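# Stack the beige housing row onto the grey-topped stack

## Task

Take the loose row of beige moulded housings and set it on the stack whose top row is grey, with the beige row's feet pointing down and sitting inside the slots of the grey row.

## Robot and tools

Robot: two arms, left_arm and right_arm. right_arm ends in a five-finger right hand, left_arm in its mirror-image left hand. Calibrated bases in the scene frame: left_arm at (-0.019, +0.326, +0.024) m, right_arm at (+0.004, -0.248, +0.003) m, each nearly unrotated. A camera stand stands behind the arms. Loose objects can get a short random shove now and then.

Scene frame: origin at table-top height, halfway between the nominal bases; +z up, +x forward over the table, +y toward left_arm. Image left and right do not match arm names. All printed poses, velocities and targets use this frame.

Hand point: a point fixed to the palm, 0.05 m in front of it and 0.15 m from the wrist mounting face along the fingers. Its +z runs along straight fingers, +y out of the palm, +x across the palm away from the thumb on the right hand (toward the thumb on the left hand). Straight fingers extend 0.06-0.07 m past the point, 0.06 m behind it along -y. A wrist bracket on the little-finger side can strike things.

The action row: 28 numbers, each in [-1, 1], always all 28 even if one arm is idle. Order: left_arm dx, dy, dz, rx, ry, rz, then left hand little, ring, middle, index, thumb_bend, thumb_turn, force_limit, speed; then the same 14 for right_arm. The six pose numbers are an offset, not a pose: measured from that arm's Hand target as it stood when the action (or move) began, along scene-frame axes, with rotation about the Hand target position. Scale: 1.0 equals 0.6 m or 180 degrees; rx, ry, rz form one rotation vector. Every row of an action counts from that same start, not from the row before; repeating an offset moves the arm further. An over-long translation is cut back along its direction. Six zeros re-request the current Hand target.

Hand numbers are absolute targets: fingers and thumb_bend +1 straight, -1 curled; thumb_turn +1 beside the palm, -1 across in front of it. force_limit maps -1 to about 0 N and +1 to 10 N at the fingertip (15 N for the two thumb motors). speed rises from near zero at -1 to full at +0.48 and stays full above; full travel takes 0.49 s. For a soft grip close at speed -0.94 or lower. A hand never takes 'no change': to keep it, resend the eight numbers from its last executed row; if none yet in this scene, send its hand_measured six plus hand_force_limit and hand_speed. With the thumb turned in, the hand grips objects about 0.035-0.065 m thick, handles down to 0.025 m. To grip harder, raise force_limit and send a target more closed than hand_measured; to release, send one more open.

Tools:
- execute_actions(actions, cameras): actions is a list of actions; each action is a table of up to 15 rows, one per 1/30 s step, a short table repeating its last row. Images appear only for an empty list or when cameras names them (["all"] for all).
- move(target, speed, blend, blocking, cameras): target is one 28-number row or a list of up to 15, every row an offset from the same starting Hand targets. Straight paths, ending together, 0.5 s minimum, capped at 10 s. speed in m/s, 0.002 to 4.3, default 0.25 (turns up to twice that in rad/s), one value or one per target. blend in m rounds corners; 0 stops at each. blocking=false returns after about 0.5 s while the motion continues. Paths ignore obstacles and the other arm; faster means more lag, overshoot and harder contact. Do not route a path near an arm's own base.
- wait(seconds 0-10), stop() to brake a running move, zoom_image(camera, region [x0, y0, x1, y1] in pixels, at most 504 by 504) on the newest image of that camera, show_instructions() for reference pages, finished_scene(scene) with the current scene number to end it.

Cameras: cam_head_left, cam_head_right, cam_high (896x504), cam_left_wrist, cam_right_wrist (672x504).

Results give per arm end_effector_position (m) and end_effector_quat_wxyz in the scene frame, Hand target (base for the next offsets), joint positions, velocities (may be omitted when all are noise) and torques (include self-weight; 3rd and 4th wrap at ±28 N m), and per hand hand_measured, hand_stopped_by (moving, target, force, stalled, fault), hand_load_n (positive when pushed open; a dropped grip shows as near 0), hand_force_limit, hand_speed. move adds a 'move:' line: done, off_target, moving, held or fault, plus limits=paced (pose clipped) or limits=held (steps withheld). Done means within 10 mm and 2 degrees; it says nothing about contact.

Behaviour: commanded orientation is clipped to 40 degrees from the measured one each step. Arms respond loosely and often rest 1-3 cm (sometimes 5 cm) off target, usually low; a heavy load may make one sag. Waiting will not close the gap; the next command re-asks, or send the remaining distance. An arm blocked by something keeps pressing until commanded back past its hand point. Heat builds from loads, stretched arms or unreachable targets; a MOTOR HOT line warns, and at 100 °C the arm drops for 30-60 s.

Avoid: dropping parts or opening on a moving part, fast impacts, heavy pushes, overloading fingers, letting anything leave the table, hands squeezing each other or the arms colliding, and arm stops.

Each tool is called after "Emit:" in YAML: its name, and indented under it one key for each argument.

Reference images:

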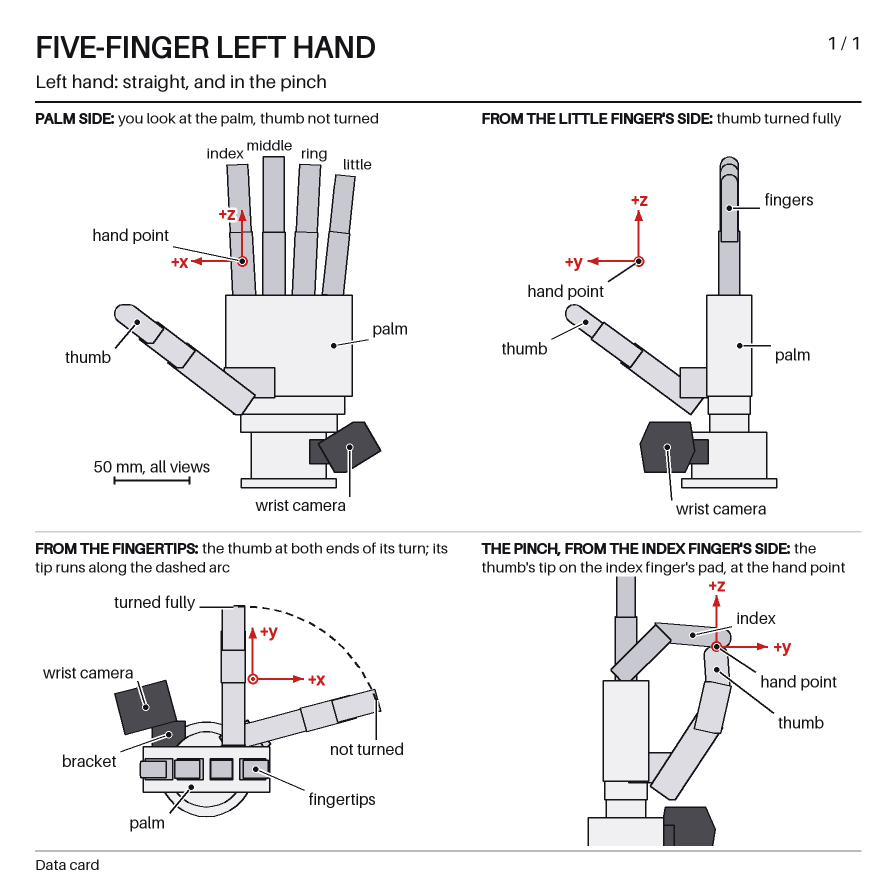

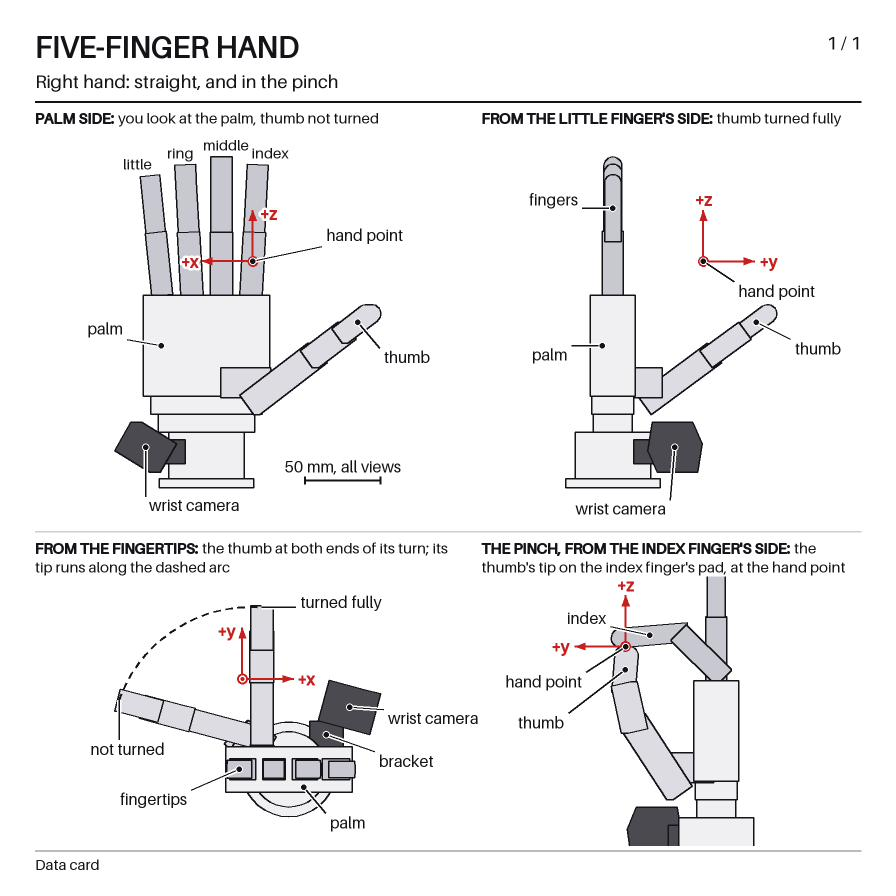

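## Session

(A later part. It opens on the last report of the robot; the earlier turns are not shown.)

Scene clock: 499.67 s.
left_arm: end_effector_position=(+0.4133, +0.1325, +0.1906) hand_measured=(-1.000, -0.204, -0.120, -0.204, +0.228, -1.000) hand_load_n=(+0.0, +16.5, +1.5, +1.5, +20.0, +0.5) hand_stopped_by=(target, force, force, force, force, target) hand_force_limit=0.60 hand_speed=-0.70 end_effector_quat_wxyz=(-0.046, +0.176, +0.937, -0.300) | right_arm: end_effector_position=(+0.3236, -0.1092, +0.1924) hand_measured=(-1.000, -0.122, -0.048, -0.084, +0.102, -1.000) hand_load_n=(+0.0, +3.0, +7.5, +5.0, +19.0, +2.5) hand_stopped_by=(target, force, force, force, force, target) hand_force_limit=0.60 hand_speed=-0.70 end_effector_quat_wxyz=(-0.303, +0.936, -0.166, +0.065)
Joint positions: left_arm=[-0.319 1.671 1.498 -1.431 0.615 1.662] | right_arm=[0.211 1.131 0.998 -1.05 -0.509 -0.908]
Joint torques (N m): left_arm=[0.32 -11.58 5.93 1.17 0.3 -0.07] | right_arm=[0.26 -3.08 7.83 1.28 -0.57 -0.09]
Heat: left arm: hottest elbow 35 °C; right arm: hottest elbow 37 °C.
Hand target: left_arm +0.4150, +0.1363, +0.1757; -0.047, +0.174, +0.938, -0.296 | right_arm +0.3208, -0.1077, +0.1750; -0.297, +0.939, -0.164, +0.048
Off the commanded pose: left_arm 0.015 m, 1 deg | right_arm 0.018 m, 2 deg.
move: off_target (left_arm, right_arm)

Emit:
move:
  target:
    - [0.01,0.0,0.0,0,0,0,-1,-0.4,-0.4,-0.4,-0.6,-1,0.6,-0.7,0.01,0.0,0.0,0,0,0,-1,-0.4,-0.4,-0.4,-0.6,-1,0.6,-0.7]
  speed: 0.04

Emit:
move:
  target:
    - [-0.02,0.0,0.0,0,0,0,-1,-0.4,-0.4,-0.4,-0.6,-1,0.6,-0.7,-0.02,0.0,0.0,0,0,0,-1,-0.4,-0.4,-0.4,-0.6,-1,0.6,-0.7]
  speed: 0.04
  cameras: ["cam_head_left","cam_high","cam_left_wrist","cam_right_wrist"]

Emit:
zoom_image:
  camera: "cam_high"
  region: [390, 180, 460, 250]

Emit:
zoom_image:
  camera: "cam_head_left"
  region: [440, 310, 500, 370]

Emit:
zoom_image:
  camera: "cam_head_left"
  region: [382, 280, 442, 340]

Scene clock: 502.20 s.
left_arm: end_effector_position=(+0.4135, +0.1329, +0.1906) hand_measured=(-1.000, -0.204, -0.120, -0.204, +0.228, -1.000) hand_load_n=(+0.0, +16.0, +1.5, +2.0, +20.0, +0.5) hand_stopped_by=(target, force, force, force, force, target) hand_force_limit=0.60 hand_speed=-0.70 end_effector_quat_wxyz=(-0.046, +0.176, +0.937, -0.300) | right_arm: end_effector_position=(+0.3239, -0.1091, +0.1917) hand_measured=(-1.000, -0.122, -0.048, -0.084, +0.102, -1.000) hand_load_n=(+0.0, +2.0, +7.5, +5.0, +19.0, +2.5) hand_stopped_by=(target, force, force, force, force, target) hand_force_limit=0.60 hand_speed=-0.70 end_effector_quat_wxyz=(-0.304, +0.936, -0.167, +0.063)
Joint positions: left_arm=[-0.318 1.671 1.498 -1.431 0.615 1.662] | right_arm=[0.209 1.134 0.998 -1.05 -0.514 -0.908]
Joint torques (N m): left_arm=[0.5 -10.34 7.51 0.94 0.29 -0.03] | right_arm=[0.09 -2.02 8.94 1.33 -0.46 -0.14]
Heat: left arm: hottest elbow 35 °C; right arm: hottest elbow 36 °C.
Hand target: left_arm +0.4210, +0.1365, +0.1757; -0.047, +0.174, +0.938, -0.296 | right_arm +0.3268, -0.1077, +0.1750; -0.298, +0.939, -0.164, +0.048
Off the commanded pose: left_arm 0.017 m, 1 deg | right_arm 0.017 m, 2 deg.
move: off_target (left_arm, right_arm)

Scene clock: 502.97 s.
left_arm: end_effector_position=(+0.4132, +0.1329, +0.1905) hand_measured=(-1.000, -0.204, -0.120, -0.204, +0.228, -1.000) hand_load_n=(+0.0, +16.0, +1.5, +3.0, +19.5, -0.5) hand_stopped_by=(target, force, force, force, force, target) hand_force_limit=0.60 hand_speed=-0.70 end_effector_quat_wxyz=(-0.038, +0.178, +0.936, -0.300) | right_arm: end_effector_position=(+0.3236, -0.1091, +0.1919) hand_measured=(-1.000, -0.122, -0.048, -0.084, +0.102, -1.000) hand_load_n=(+0.0, +3.0, +7.5, +4.5, +18.5, +2.0) hand_stopped_by=(target, force, force, force, force, target) hand_force_limit=0.60 hand_speed=-0.70 end_effector_quat_wxyz=(-0.305, +0.935, -0.166, +0.066)
Joint positions: left_arm=[-0.318 1.658 1.483 -1.412 0.615 1.662] | right_arm=[0.209 1.127 0.993 -1.043 -0.514 -0.908]
Joint torques (N m): left_arm=[0.03 -11.63 5.61 0.73 0.3 -0.1] | right_arm=[0.79 -3.9 7.2 0.95 -0.34 -0.05]
Heat: left arm: hottest elbow 35 °C; right arm: hottest elbow 36 °C.
Hand target: left_arm +0.4091, +0.1364, +0.1758; -0.047, +0.174, +0.938, -0.296 | right_arm +0.3148, -0.1077, +0.1751; -0.298, +0.939, -0.164, +0.048
Off the commanded pose: left_arm 0.016 m, 1 deg | right_arm 0.019 m, 2 deg.
move: off_target (left_arm, right_arm)
Images, in order (width x height): cam_head_left 896x504, cam_high 896x504, cam_left_wrist 672x504, cam_right_wrist 672x504.

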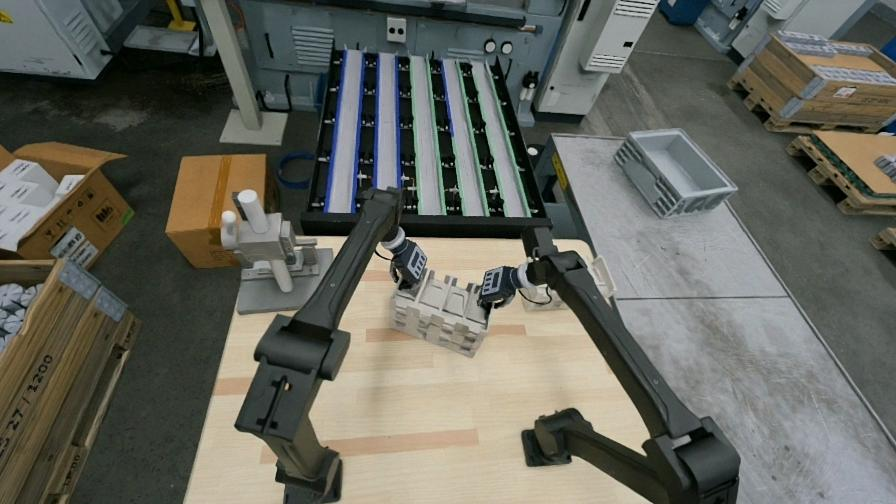

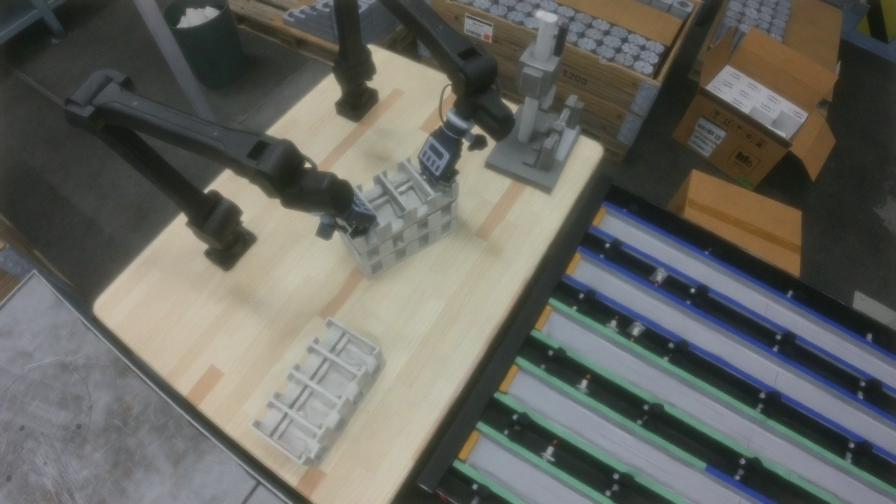

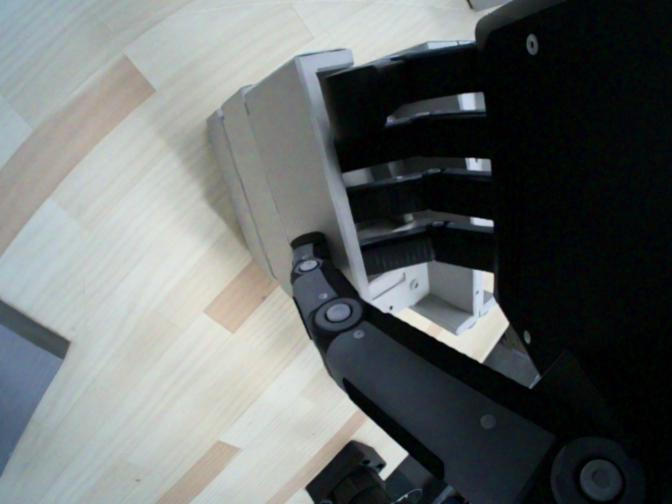

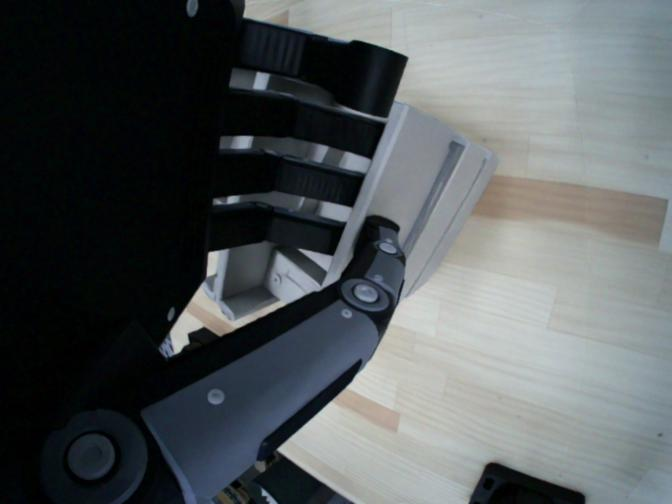

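Scaled by 7.200 from the camera's 896x504 image, which has a finer 1280x720 frame.

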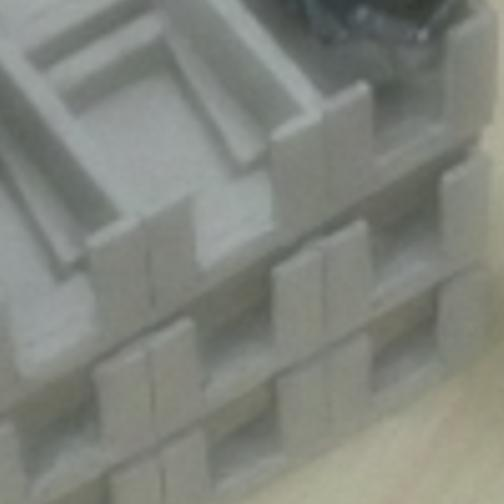

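Scaled by 8.400 from the camera's 896x504 image, which has a finer 1280x720 frame.

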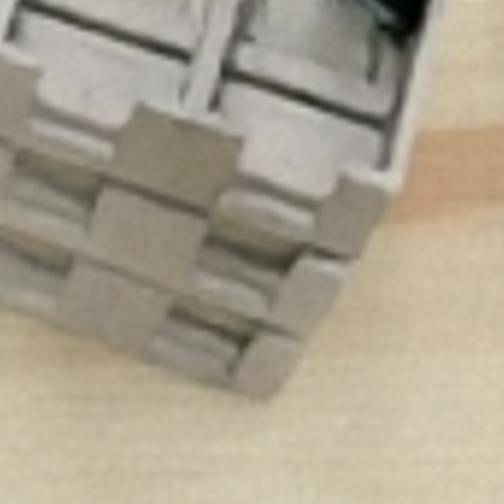

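Scaled by 8.400 from the camera's 896x504 image, which has a finer 1280x720 frame.

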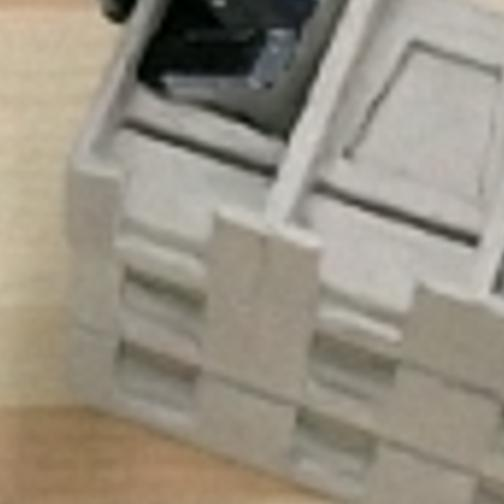

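Emit:
move:
  target:
    - [0.025,0.0,0.015,0,0,0,-1,-0.4,-0.4,-0.4,-0.6,-1,0.6,-0.7,-0.005,0.0,0.015,0,0,0,-1,-0.4,-0.4,-0.4,-0.6,-1,0.6,-0.7]
  speed: 0.04

Emit:
move:
  target:
    - [0.007,0.0,0.0,0,0,0,-1,-0.4,-0.4,-0.4,-0.6,-1,0.6,-0.7,-0.007,0.0,0.0,0,0,0,-1,-0.4,-0.4,-0.4,-0.6,-1,0.6,-0.7]
  speed: 0.04

Scene clock: 506.03 s.
left_arm: end_effector_position=(+0.4133, +0.1336, +0.1910) hand_measured=(-1.000, -0.204, -0.120, -0.204, +0.228, -1.000) hand_load_n=(+0.0, +11.5, +1.0, +5.0, +20.0, +0.5) hand_stopped_by=(target, force, force, force, force, target) hand_force_limit=0.60 hand_speed=-0.70 end_effector_quat_wxyz=(-0.041, +0.180, +0.936, -0.300) | right_arm: end_effector_position=(+0.3234, -0.1092, +0.1921) hand_measured=(-1.000, -0.122, -0.048, -0.084, +0.102, -1.000) hand_load_n=(+0.0, +3.5, +8.0, +5.5, +18.5, +1.5) hand_stopped_by=(target, force, force, force, force, target) hand_force_limit=0.60 hand_speed=-0.70 end_effector_quat_wxyz=(-0.305, +0.935, -0.166, +0.066)
Joint positions: left_arm=[-0.317 1.664 1.491 -1.425 0.615 1.67] | right_arm=[0.209 1.126 0.993 -1.044 -0.513 -0.908]
Joint torques (N m): left_arm=[0.56 -9.47 10.4 -0.2 0.29 -0.08] | right_arm=[0.97 -4.6 8.51 0.01 -0.32 -0.03]
Heat: left arm: hottest elbow 35 °C; right arm: hottest elbow 36 °C.
Hand target: left_arm +0.4241, +0.1365, +0.1849; -0.047, +0.174, +0.938, -0.296 | right_arm +0.3119, -0.1077, +0.1840; -0.297, +0.939, -0.164, +0.048
Off the commanded pose: left_arm 0.013 m, 1 deg | right_arm 0.014 m, 2 deg.
move: off_target (left_arm, right_arm)

Scene clock: 506.80 s.
left_arm: end_effector_position=(+0.4138, +0.1340, +0.1909) hand_measured=(-1.000, -0.204, -0.120, -0.204, +0.228, -1.000) hand_load_n=(+0.0, +10.0, +1.0, +6.0, +19.5, +1.5) hand_stopped_by=(target, force, force, force, force, target) hand_force_limit=0.60 hand_speed=-0.70 end_effector_quat_wxyz=(-0.045, +0.181, +0.936, -0.300) | right_arm: end_effector_position=(+0.3219, -0.1093, +0.1924) hand_measured=(-1.000, -0.122, -0.048, -0.084, +0.102, -1.000) hand_load_n=(+0.0, +2.5, +8.0, +6.5, +18.5, +2.0) hand_stopped_by=(target, force, force, force, force, target) hand_force_limit=0.60 hand_speed=-0.70 end_effector_quat_wxyz=(-0.305, +0.935, -0.166, +0.066)
Joint positions: left_arm=[-0.316 1.671 1.499 -1.436 0.615 1.677] | right_arm=[0.21 1.123 0.991 -1.046 -0.513 -0.908]
Joint torques (N m): left_arm=[0.67 -9.29 10.85 0.05 0.29 -0.13] | right_arm=[1.14 -5.19 7.91 0.05 -0.28 0]
Heat: left arm: hottest elbow 35 °C; right arm: hottest elbow 36 °C.
Hand target: left_arm +0.4283, +0.1365, +0.1849; -0.047, +0.174, +0.938, -0.296 | right_arm +0.3075, -0.1077, +0.1839; -0.297, +0.939, -0.164, +0.048
Off the commanded pose: left_arm 0.016 m, 1 deg | right_arm 0.017 m, 2 deg.
move: off_target (left_arm, right_arm)

Emit:
move:
  target:
    - [0.007,0.0,0.0,0,0,0,-1,-0.4,-0.4,-0.4,-0.6,-1,0.6,-0.7,-0.007,0.0,0.0,0,0,0,-1,-0.4,-0.4,-0.4,-0.6,-1,0.6,-0.7]
  speed: 0.04

Emit:
move:
  target:
    - [0.007,0.0,0.0,0,0,0,-1,-0.4,-0.4,-0.4,-0.6,-1,0.6,-0.7,-0.000,0.0,0.0,0,0,0,-1,-0.4,-0.4,-0.4,-0.6,-1,0.6,-0.7]
  speed: 0.04
  cameras: ["cam_head_left","cam_high","cam_left_wrist","cam_right_wrist"]

Emit:
zoom_image:
  camera: "cam_high"
  region: [390, 180, 460, 250]

Emit:
zoom_image:
  camera: "cam_head_left"
  region: [440, 310, 500, 370]

Emit:
zoom_image:
  camera: "cam_head_left"
  region: [382, 280, 442, 340]

Scene clock: 509.50 s.
left_arm: end_effector_position=(+0.4139, +0.1339, +0.1908) hand_measured=(-1.000, -0.204, -0.122, -0.204, +0.228, -1.000) hand_load_n=(+0.0, +8.0, +0.5, +7.0, +19.5, +2.0) hand_stopped_by=(target, force, force, force, force, target) hand_force_limit=0.60 hand_speed=-0.70 end_effector_quat_wxyz=(-0.049, +0.182, +0.935, -0.300) | right_arm: end_effector_position=(+0.3194, -0.1096, +0.1923) hand_measured=(-1.000, -0.122, -0.048, -0.084, +0.102, -1.000) hand_load_n=(+0.0, +1.0, +7.5, +7.0, +18.5, +1.5) hand_stopped_by=(target, force, force, force, force, target) hand_force_limit=0.60 hand_speed=-0.70 end_effector_quat_wxyz=(-0.305, +0.935, -0.166, +0.067)
Joint positions: left_arm=[-0.316 1.677 1.506 -1.448 0.616 1.684] | right_arm=[0.21 1.114 0.984 -1.046 -0.513 -0.908]
Joint torques (N m): left_arm=[0.85 -9.05 11.3 0.28 0.24 -0.17] | right_arm=[1.26 -5.3 7.76 -0.01 -0.26 0.02]
Heat: left arm: hottest elbow 35 °C; right arm: hottest elbow 36 °C.
Hand target: left_arm +0.4325, +0.1365, +0.1848; -0.047, +0.174, +0.938, -0.296 | right_arm +0.3034, -0.1078, +0.1840; -0.298, +0.939, -0.164, +0.048
Off the commanded pose: left_arm 0.020 m, 1 deg | right_arm 0.018 m, 2 deg.
move: off_target (left_arm, right_arm)

Scene clock: 510.20 s.
left_arm: end_effector_position=(+0.4141, +0.1338, +0.1911) hand_measured=(-1.000, -0.204, -0.122, -0.204, +0.228, -1.000) hand_load_n=(+0.0, +5.5, +0.0, +6.5, +20.0, +3.5) hand_stopped_by=(target, force, force, force, force, target) hand_force_limit=0.60 hand_speed=-0.70 end_effector_quat_wxyz=(-0.053, +0.182, +0.935, -0.300) | right_arm: end_effector_position=(+0.3194, -0.1096, +0.1923) hand_measured=(-1.000, -0.122, -0.048, -0.084, +0.102, -1.000) hand_load_n=(+0.0, +1.0, +7.5, +7.0, +18.5, +2.0) hand_stopped_by=(target, force, force, force, force, target) hand_force_limit=0.60 hand_speed=-0.70 end_effector_quat_wxyz=(-0.305, +0.935, -0.166, +0.067)
Joint positions: left_arm=[-0.316 1.684 1.515 -1.459 0.617 1.686] | right_arm=[0.21 1.114 0.984 -1.046 -0.513 -0.908]
Joint torques (N m): left_arm=[0.97 -8.94 11.7 0.5 0.23 -0.16] | right_arm=[1.32 -5.3 7.76 -0.02 -0.26 0.02]
Heat: left arm: hottest elbow 35 °C; right arm: hottest elbow 36 °C.
Hand target: left_arm +0.4367, +0.1365, +0.1849; -0.047, +0.174, +0.938, -0.296 | right_arm +0.3034, -0.1078, +0.1840; -0.298, +0.939, -0.164, +0.048
Off the commanded pose: left_arm 0.024 m, 1 deg | right_arm 0.018 m, 2 deg.
move: off_target (left_arm, right_arm)
Images, in order (width x height): cam_head_left 896x504, cam_high 896x504, cam_left_wrist 672x504, cam_right_wrist 672x504.

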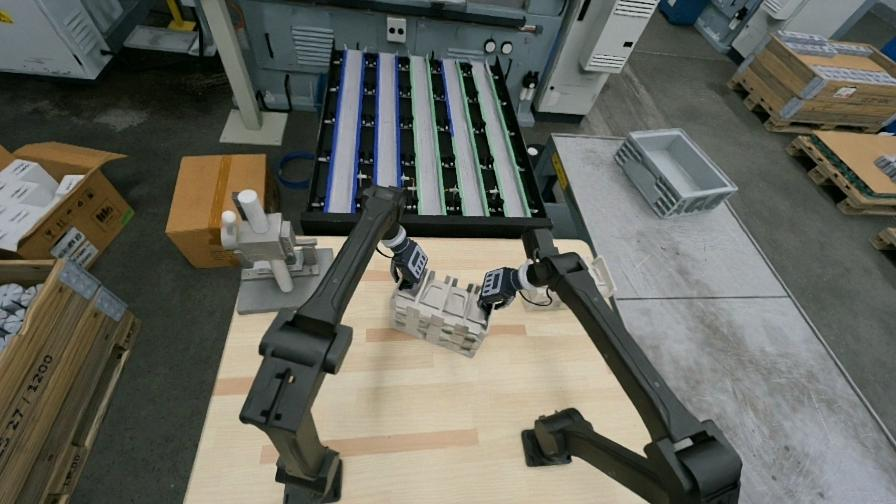

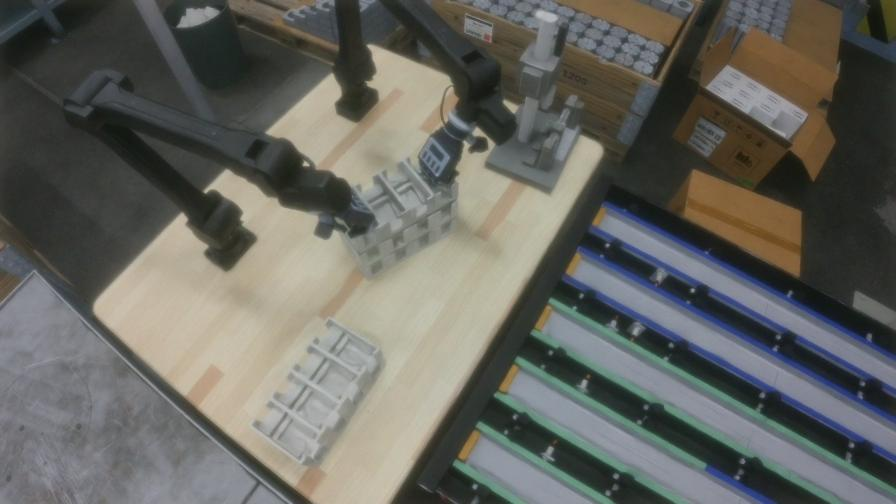

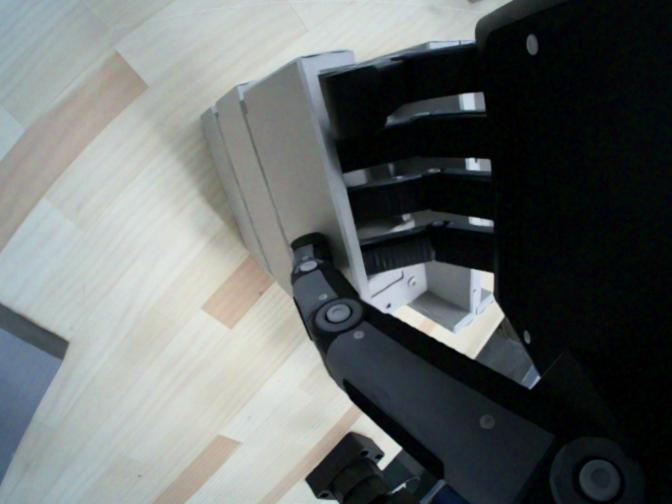

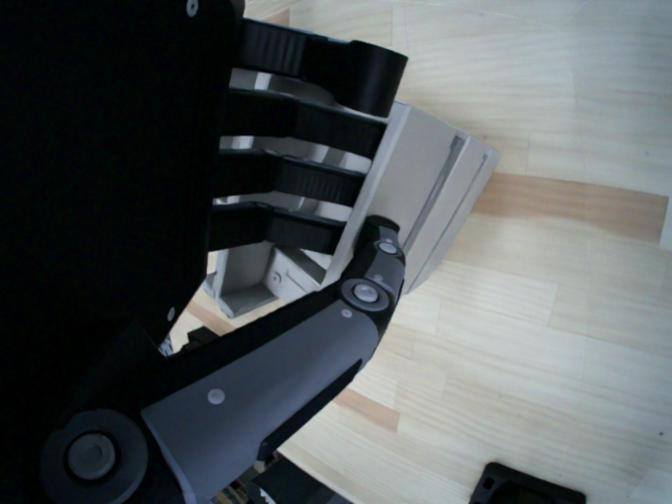

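Scaled by 7.200 from the camera's 896x504 image, which has a finer 1280x720 frame.

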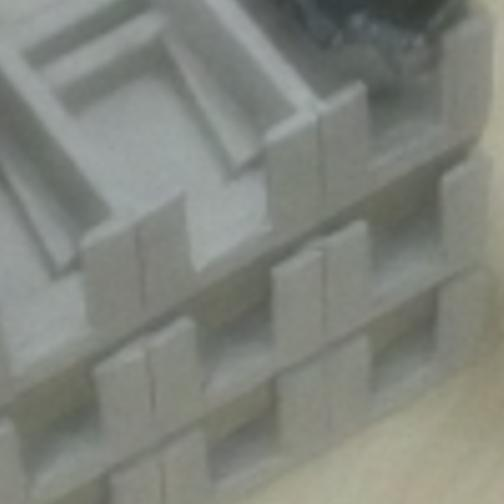

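Scaled by 8.400 from the camera's 896x504 image, which has a finer 1280x720 frame.

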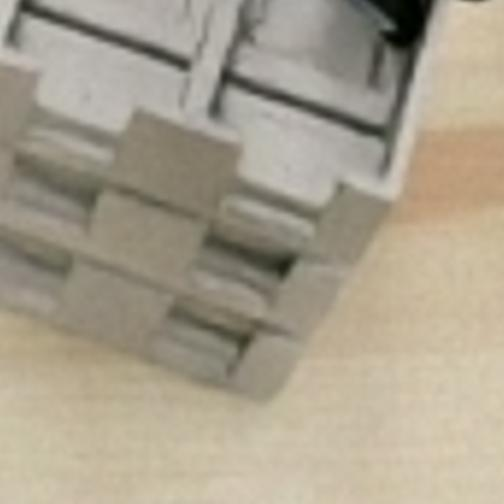

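Scaled by 8.400 from the camera's 896x504 image, which has a finer 1280x720 frame.

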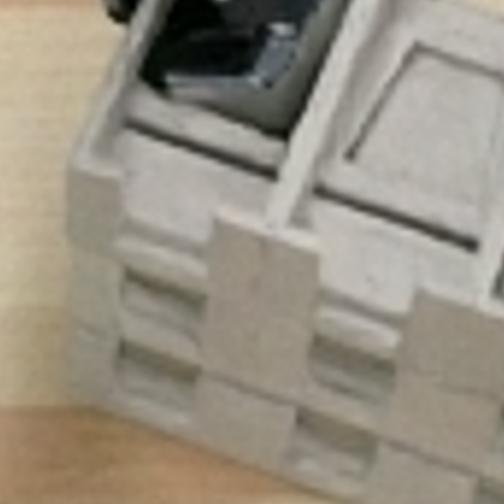

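Emit:
move:
  target:
    - [0.005,0.0,0.0,0,0,0,-1,-0.4,-0.4,-0.4,-0.6,-1,0.6,-0.7,0.035,-0.005,0.0,0,0,0,-1,-0.4,-0.4,-0.4,-0.6,-1,0.6,-0.7]
  speed: 0.04

Emit:
move:
  target:
    - [0.005,0.0,0.0,0,0,0,-1,-0.4,-0.4,-0.4,-0.6,-1,0.6,-0.7,0.007,0.0,0.0,0,0,0,-1,-0.4,-0.4,-0.4,-0.6,-1,0.6,-0.7]
  speed: 0.04

Scene clock: 513.33 s.
left_arm: end_effector_position=(+0.4152, +0.1337, +0.1912) hand_measured=(-1.000, -0.204, -0.122, -0.204, +0.228, -1.000) hand_load_n=(+0.0, +7.0, +0.5, +7.0, +19.5, +4.5) hand_stopped_by=(target, force, force, force, force, target) hand_force_limit=0.60 hand_speed=-0.70 end_effector_quat_wxyz=(-0.056, +0.181, +0.935, -0.300) | right_arm: end_effector_position=(+0.3215, -0.1094, +0.1917) hand_measured=(-1.000, -0.122, -0.048, -0.084, +0.102, -1.000) hand_load_n=(-0.5, +0.5, +6.5, +6.5, +18.0, +3.0) hand_stopped_by=(target, force, force, force, force, target) hand_force_limit=0.60 hand_speed=-0.70 end_effector_quat_wxyz=(-0.307, +0.935, -0.168, +0.062)
Joint positions: left_arm=[-0.316 1.691 1.524 -1.467 0.617 1.686] | right_arm=[0.205 1.127 0.991 -1.05 -0.521 -0.908]
Joint torques (N m): left_arm=[1.03 -8.94 11.82 0.62 0.22 -0.14] | right_arm=[-0.21 -2.2 10.86 0.25 -0.24 -0.23]
Heat: left arm: hottest elbow 35 °C; right arm: hottest elbow 36 °C.
Hand target: left_arm +0.4396, +0.1364, +0.1849; -0.047, +0.175, +0.938, -0.296 | right_arm +0.3245, -0.1107, +0.1841; -0.298, +0.939, -0.164, +0.048
Off the commanded pose: left_arm 0.025 m, 1 deg | right_arm 0.008 m, 2 deg.
move: off_target (left_arm)

Scene clock: 514.03 s.
left_arm: end_effector_position=(+0.4178, +0.1336, +0.1913) hand_measured=(-1.000, -0.204, -0.122, -0.204, +0.228, -1.000) hand_load_n=(+0.0, +6.5, +0.0, +6.5, +19.5, +5.0) hand_stopped_by=(target, force, force, force, force, target) hand_force_limit=0.60 hand_speed=-0.70 end_effector_quat_wxyz=(-0.057, +0.180, +0.935, -0.300) | right_arm: end_effector_position=(+0.3242, -0.1095, +0.1916) hand_measured=(-1.000, -0.122, -0.048, -0.084, +0.102, -1.000) hand_load_n=(+0.0, +1.0, +6.5, +7.0, +18.0, +3.5) hand_stopped_by=(target, force, force, force, force, target) hand_force_limit=0.60 hand_speed=-0.70 end_effector_quat_wxyz=(-0.307, +0.935, -0.170, +0.060)
Joint positions: left_arm=[-0.314 1.698 1.533 -1.47 0.617 1.686] | right_arm=[0.203 1.136 0.998 -1.051 -0.522 -0.908]
Joint torques (N m): left_arm=[1.03 -9.05 11.89 0.62 0.21 -0.12] | right_arm=[-0.21 -2.26 10.97 0.34 -0.25 -0.25]
Heat: left arm: hottest elbow 35 °C; right arm: hottest elbow 36 °C.
Hand target: left_arm +0.4427, +0.1363, +0.1849; -0.047, +0.174, +0.938, -0.296 | right_arm +0.3286, -0.1108, +0.1840; -0.298, +0.939, -0.164, +0.048
Off the commanded pose: left_arm 0.026 m, 1 deg | right_arm 0.009 m, 2 deg.
move: off_target (left_arm)

Emit:
execute_actions:
  actions: []

Emit:
zoom_image:
  camera: "cam_high"
  region: [390, 180, 460, 250]

Emit:
zoom_image:
  camera: "cam_high"
  region: [335, 210, 405, 280]

Emit:
zoom_image:
  camera: "cam_head_left"
  region: [440, 310, 500, 370]

Emit:
zoom_image:
  camera: "cam_head_left"
  region: [382, 280, 442, 340]

Emit:
zoom_image:
  camera: "cam_left_wrist"
  region: [180, 20, 380, 300]

Emit:
zoom_image:
  camera: "cam_right_wrist"
  region: [340, 60, 540, 320]

Scene clock: 515.47 s.
left_arm: end_effector_position=(+0.4178, +0.1336, +0.1913) hand_measured=(-1.000, -0.204, -0.122, -0.204, +0.228, -1.000) hand_load_n=(+0.0, +7.0, +0.0, +6.5, +19.5, +4.5) hand_stopped_by=(target, force, force, force, force, target) hand_force_limit=0.60 hand_speed=-0.70 end_effector_quat_wxyz=(-0.057, +0.180, +0.935, -0.300) | right_arm: end_effector_position=(+0.3242, -0.1095, +0.1916) hand_measured=(-1.000, -0.122, -0.048, -0.084, +0.102, -1.000) hand_load_n=(+0.0, +1.0, +6.5, +6.5, +18.0, +3.5) hand_stopped_by=(target, force, force, force, force, target) hand_force_limit=0.60 hand_speed=-0.70 end_effector_quat_wxyz=(-0.307, +0.935, -0.170, +0.060)
Joint positions: left_arm=[-0.314 1.698 1.533 -1.47 0.617 1.686] | right_arm=[0.203 1.136 0.998 -1.051 -0.522 -0.908]
Joint velocities: within noise
Joint torques (N m): left_arm=[1.03 -9.05 11.89 0.64 0.21 -0.13] | right_arm=[-0.15 -2.26 10.99 0.35 -0.25 -0.25]
Heat: left arm: hottest elbow 35 °C; right arm: hottest elbow 36 °C.
Hand target: left_arm +0.4427, +0.1363, +0.1849; -0.047, +0.174, +0.938, -0.296 | right_arm +0.3286, -0.1108, +0.1840; -0.298, +0.939, -0.164, +0.048
Off the commanded pose: left_arm 0.026 m, 1 deg | right_arm 0.009 m, 2 deg.

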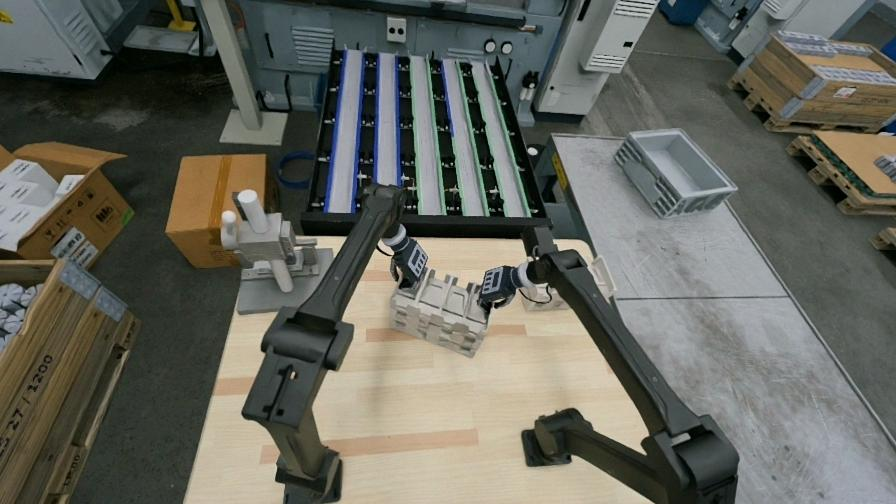

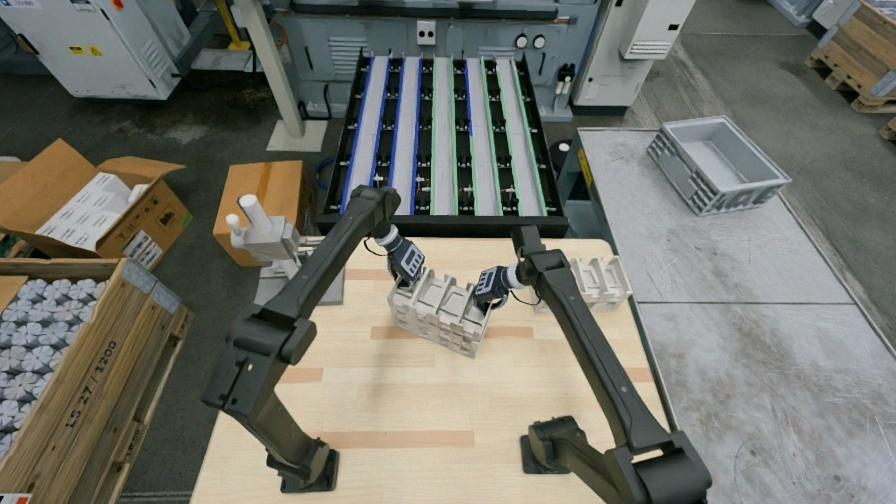

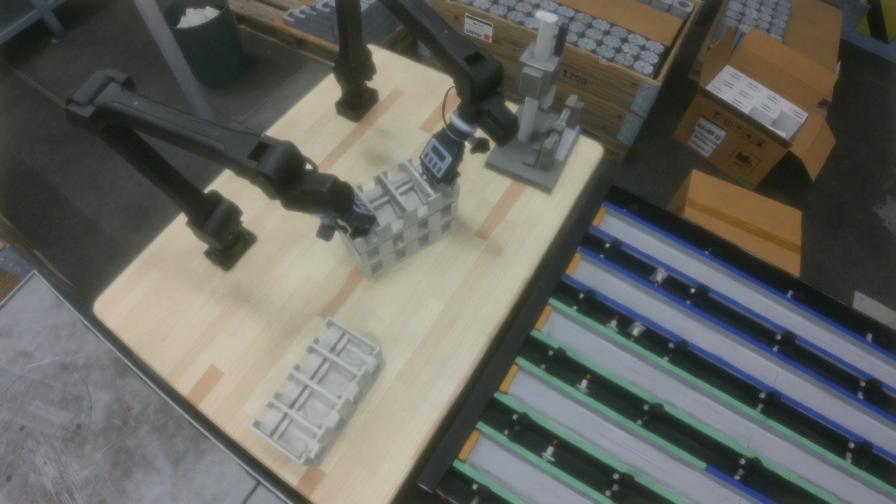

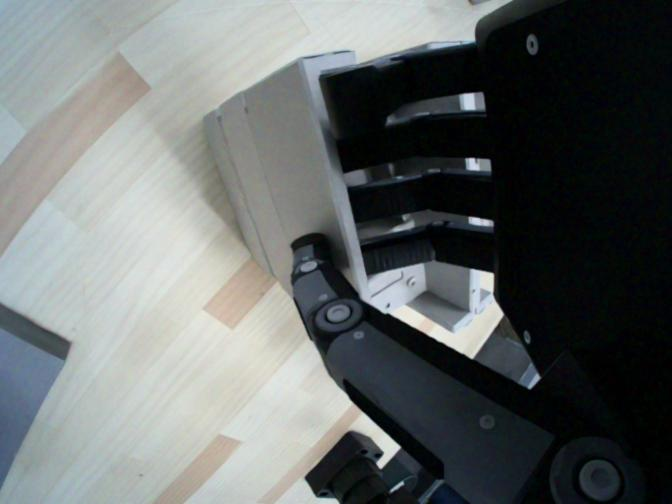

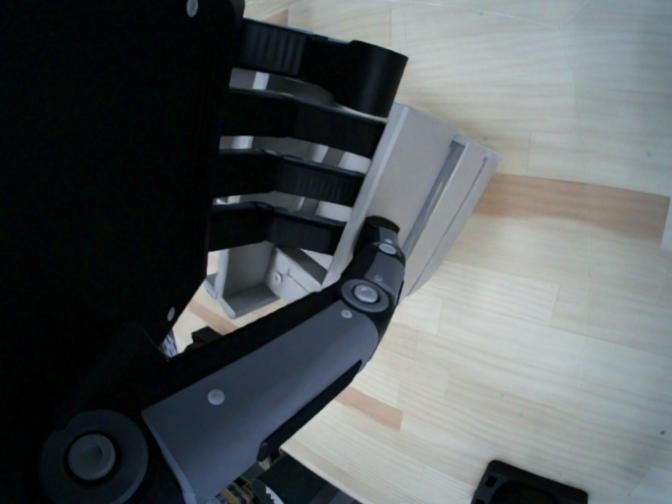

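Scaled by 7.200 from the camera's 896x504 image, which has a finer 1280x720 frame.

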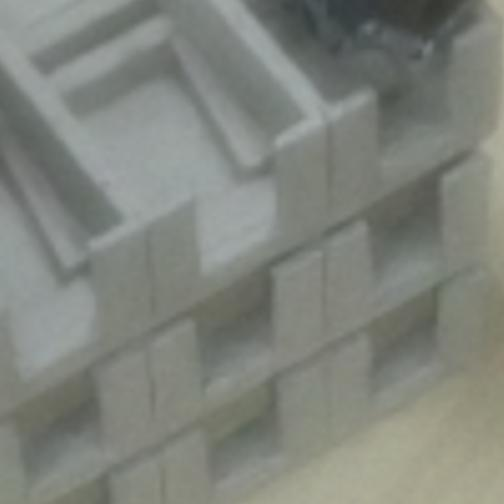

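Scaled by 7.200 from the camera's 896x504 image, which has a finer 1280x720 frame.

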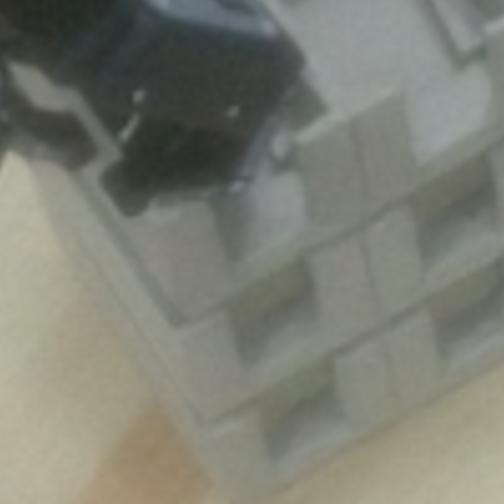

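Scaled by 8.400 from the camera's 896x504 image, which has a finer 1280x720 frame.

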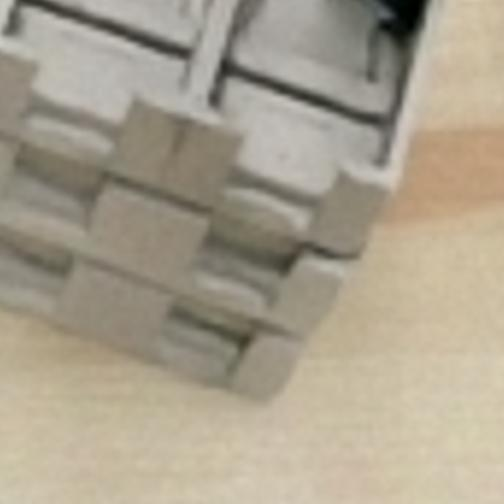

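Scaled by 8.400 from the camera's 896x504 image, which has a finer 1280x720 frame.

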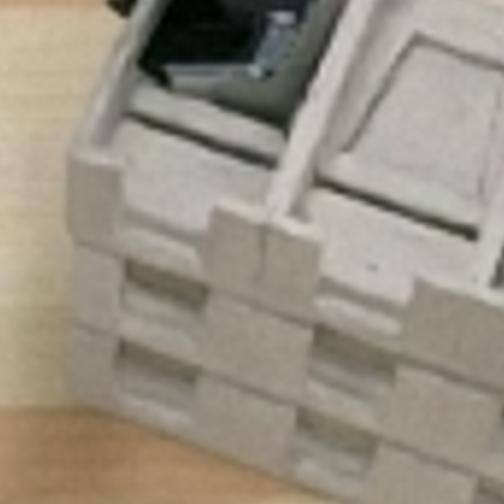

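Scaled by 1.800 from the camera's 672x504 image, which has a finer 960x720 frame.

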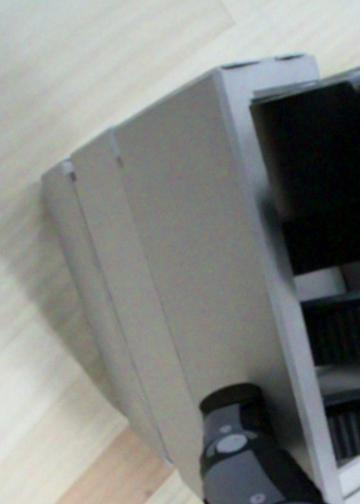

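Scaled by 1.938 from the camera's 672x504 image, which has a finer 960x720 frame.

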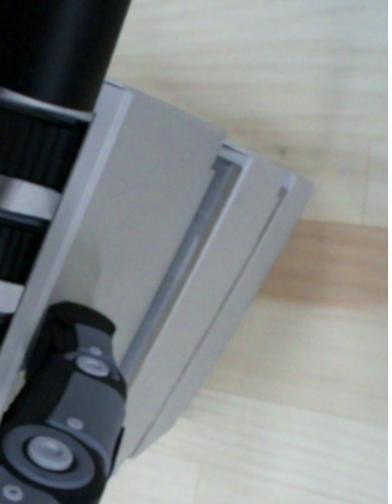

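Emit:
move:
  target:
    - [-0.01,-0.01,0.0,0,0,0,-1,-0.4,-0.4,-0.4,-0.6,-1,0.6,-0.7,-0.02,-0.01,-0.008,0,0,0,-1,-0.4,-0.4,-0.4,-0.6,-1,0.6,-0.7]
  speed: 0.04

Emit:
move:
  target:
    - [-0.0,-0.003,0.0,0,0,0,-1,-0.4,-0.4,-0.4,-0.6,-1,0.6,-0.7,-0.008,-0.003,0,0,0,0,-1,-0.4,-0.4,-0.4,-0.6,-1,0.6,-0.7]
  speed: 0.04

Scene clock: 519.27 s.
left_arm: end_effector_position=(+0.4178, +0.1336, +0.1913) hand_measured=(-1.000, -0.204, -0.122, -0.204, +0.228, -1.000) hand_load_n=(+0.0, +7.0, +0.0, +6.5, +19.5, +4.5) hand_stopped_by=(target, force, force, force, force, target) hand_force_limit=0.60 hand_speed=-0.70 end_effector_quat_wxyz=(-0.057, +0.180, +0.935, -0.300) | right_arm: end_effector_position=(+0.3247, -0.1105, +0.1921) hand_measured=(-1.000, -0.122, -0.048, -0.084, +0.102, -1.000) hand_load_n=(+0.0, +1.0, +7.0, +8.0, +17.5, +3.5) hand_stopped_by=(target, force, force, force, force, target) hand_force_limit=0.60 hand_speed=-0.70 end_effector_quat_wxyz=(-0.309, +0.934, -0.168, +0.061)
Joint positions: left_arm=[-0.314 1.698 1.533 -1.47 0.617 1.686] | right_arm=[0.198 1.136 0.998 -1.052 -0.527 -0.914]
Joint torques (N m): left_arm=[0.09 -9.99 10.66 1.1 0.25 -0.3] | right_arm=[-0.67 -4.48 7.79 0.25 -0.21 -0.3]
Heat: left arm: hottest elbow 35 °C; right arm: hottest elbow 36 °C.
Hand target: left_arm +0.4367, +0.1304, +0.1849; -0.047, +0.174, +0.938, -0.296 | right_arm +0.3166, -0.1168, +0.1792; -0.298, +0.939, -0.164, +0.048
Off the commanded pose: left_arm 0.020 m, 1 deg | right_arm 0.016 m, 2 deg.
move: off_target (left_arm, right_arm)

Scene clock: 519.97 s.
left_arm: end_effector_position=(+0.4179, +0.1333, +0.1913) hand_measured=(-1.000, -0.204, -0.122, -0.204, +0.228, -1.000) hand_load_n=(+0.0, +7.5, +0.0, +6.0, +19.5, +4.5) hand_stopped_by=(target, force, force, force, force, target) hand_force_limit=0.60 hand_speed=-0.70 end_effector_quat_wxyz=(-0.056, +0.180, +0.935, -0.300) | right_arm: end_effector_position=(+0.3231, -0.1112, +0.1918) hand_measured=(-1.000, -0.122, -0.048, -0.084, +0.102, -1.000) hand_load_n=(+0.0, +1.0, +7.0, +8.0, +17.0, +3.0) hand_stopped_by=(target, force, force, force, force, target) hand_force_limit=0.60 hand_speed=-0.70 end_effector_quat_wxyz=(-0.309, +0.934, -0.167, +0.062)
Joint positions: left_arm=[-0.315 1.698 1.533 -1.47 0.617 1.686] | right_arm=[0.197 1.13 0.993 -1.052 -0.529 -0.918]
Joint torques (N m): left_arm=[-0.15 -9.93 10.76 1.17 0.24 -0.34] | right_arm=[-0.73 -5.07 7.34 0.08 -0.17 -0.29]
Heat: left arm: hottest elbow 35 °C; right arm: hottest elbow 36 °C.
Hand target: left_arm +0.4367, +0.1285, +0.1849; -0.047, +0.175, +0.938, -0.296 | right_arm +0.3117, -0.1185, +0.1792; -0.298, +0.939, -0.164, +0.048
Off the commanded pose: left_arm 0.020 m, 1 deg | right_arm 0.018 m, 2 deg.
move: off_target (left_arm, right_arm)


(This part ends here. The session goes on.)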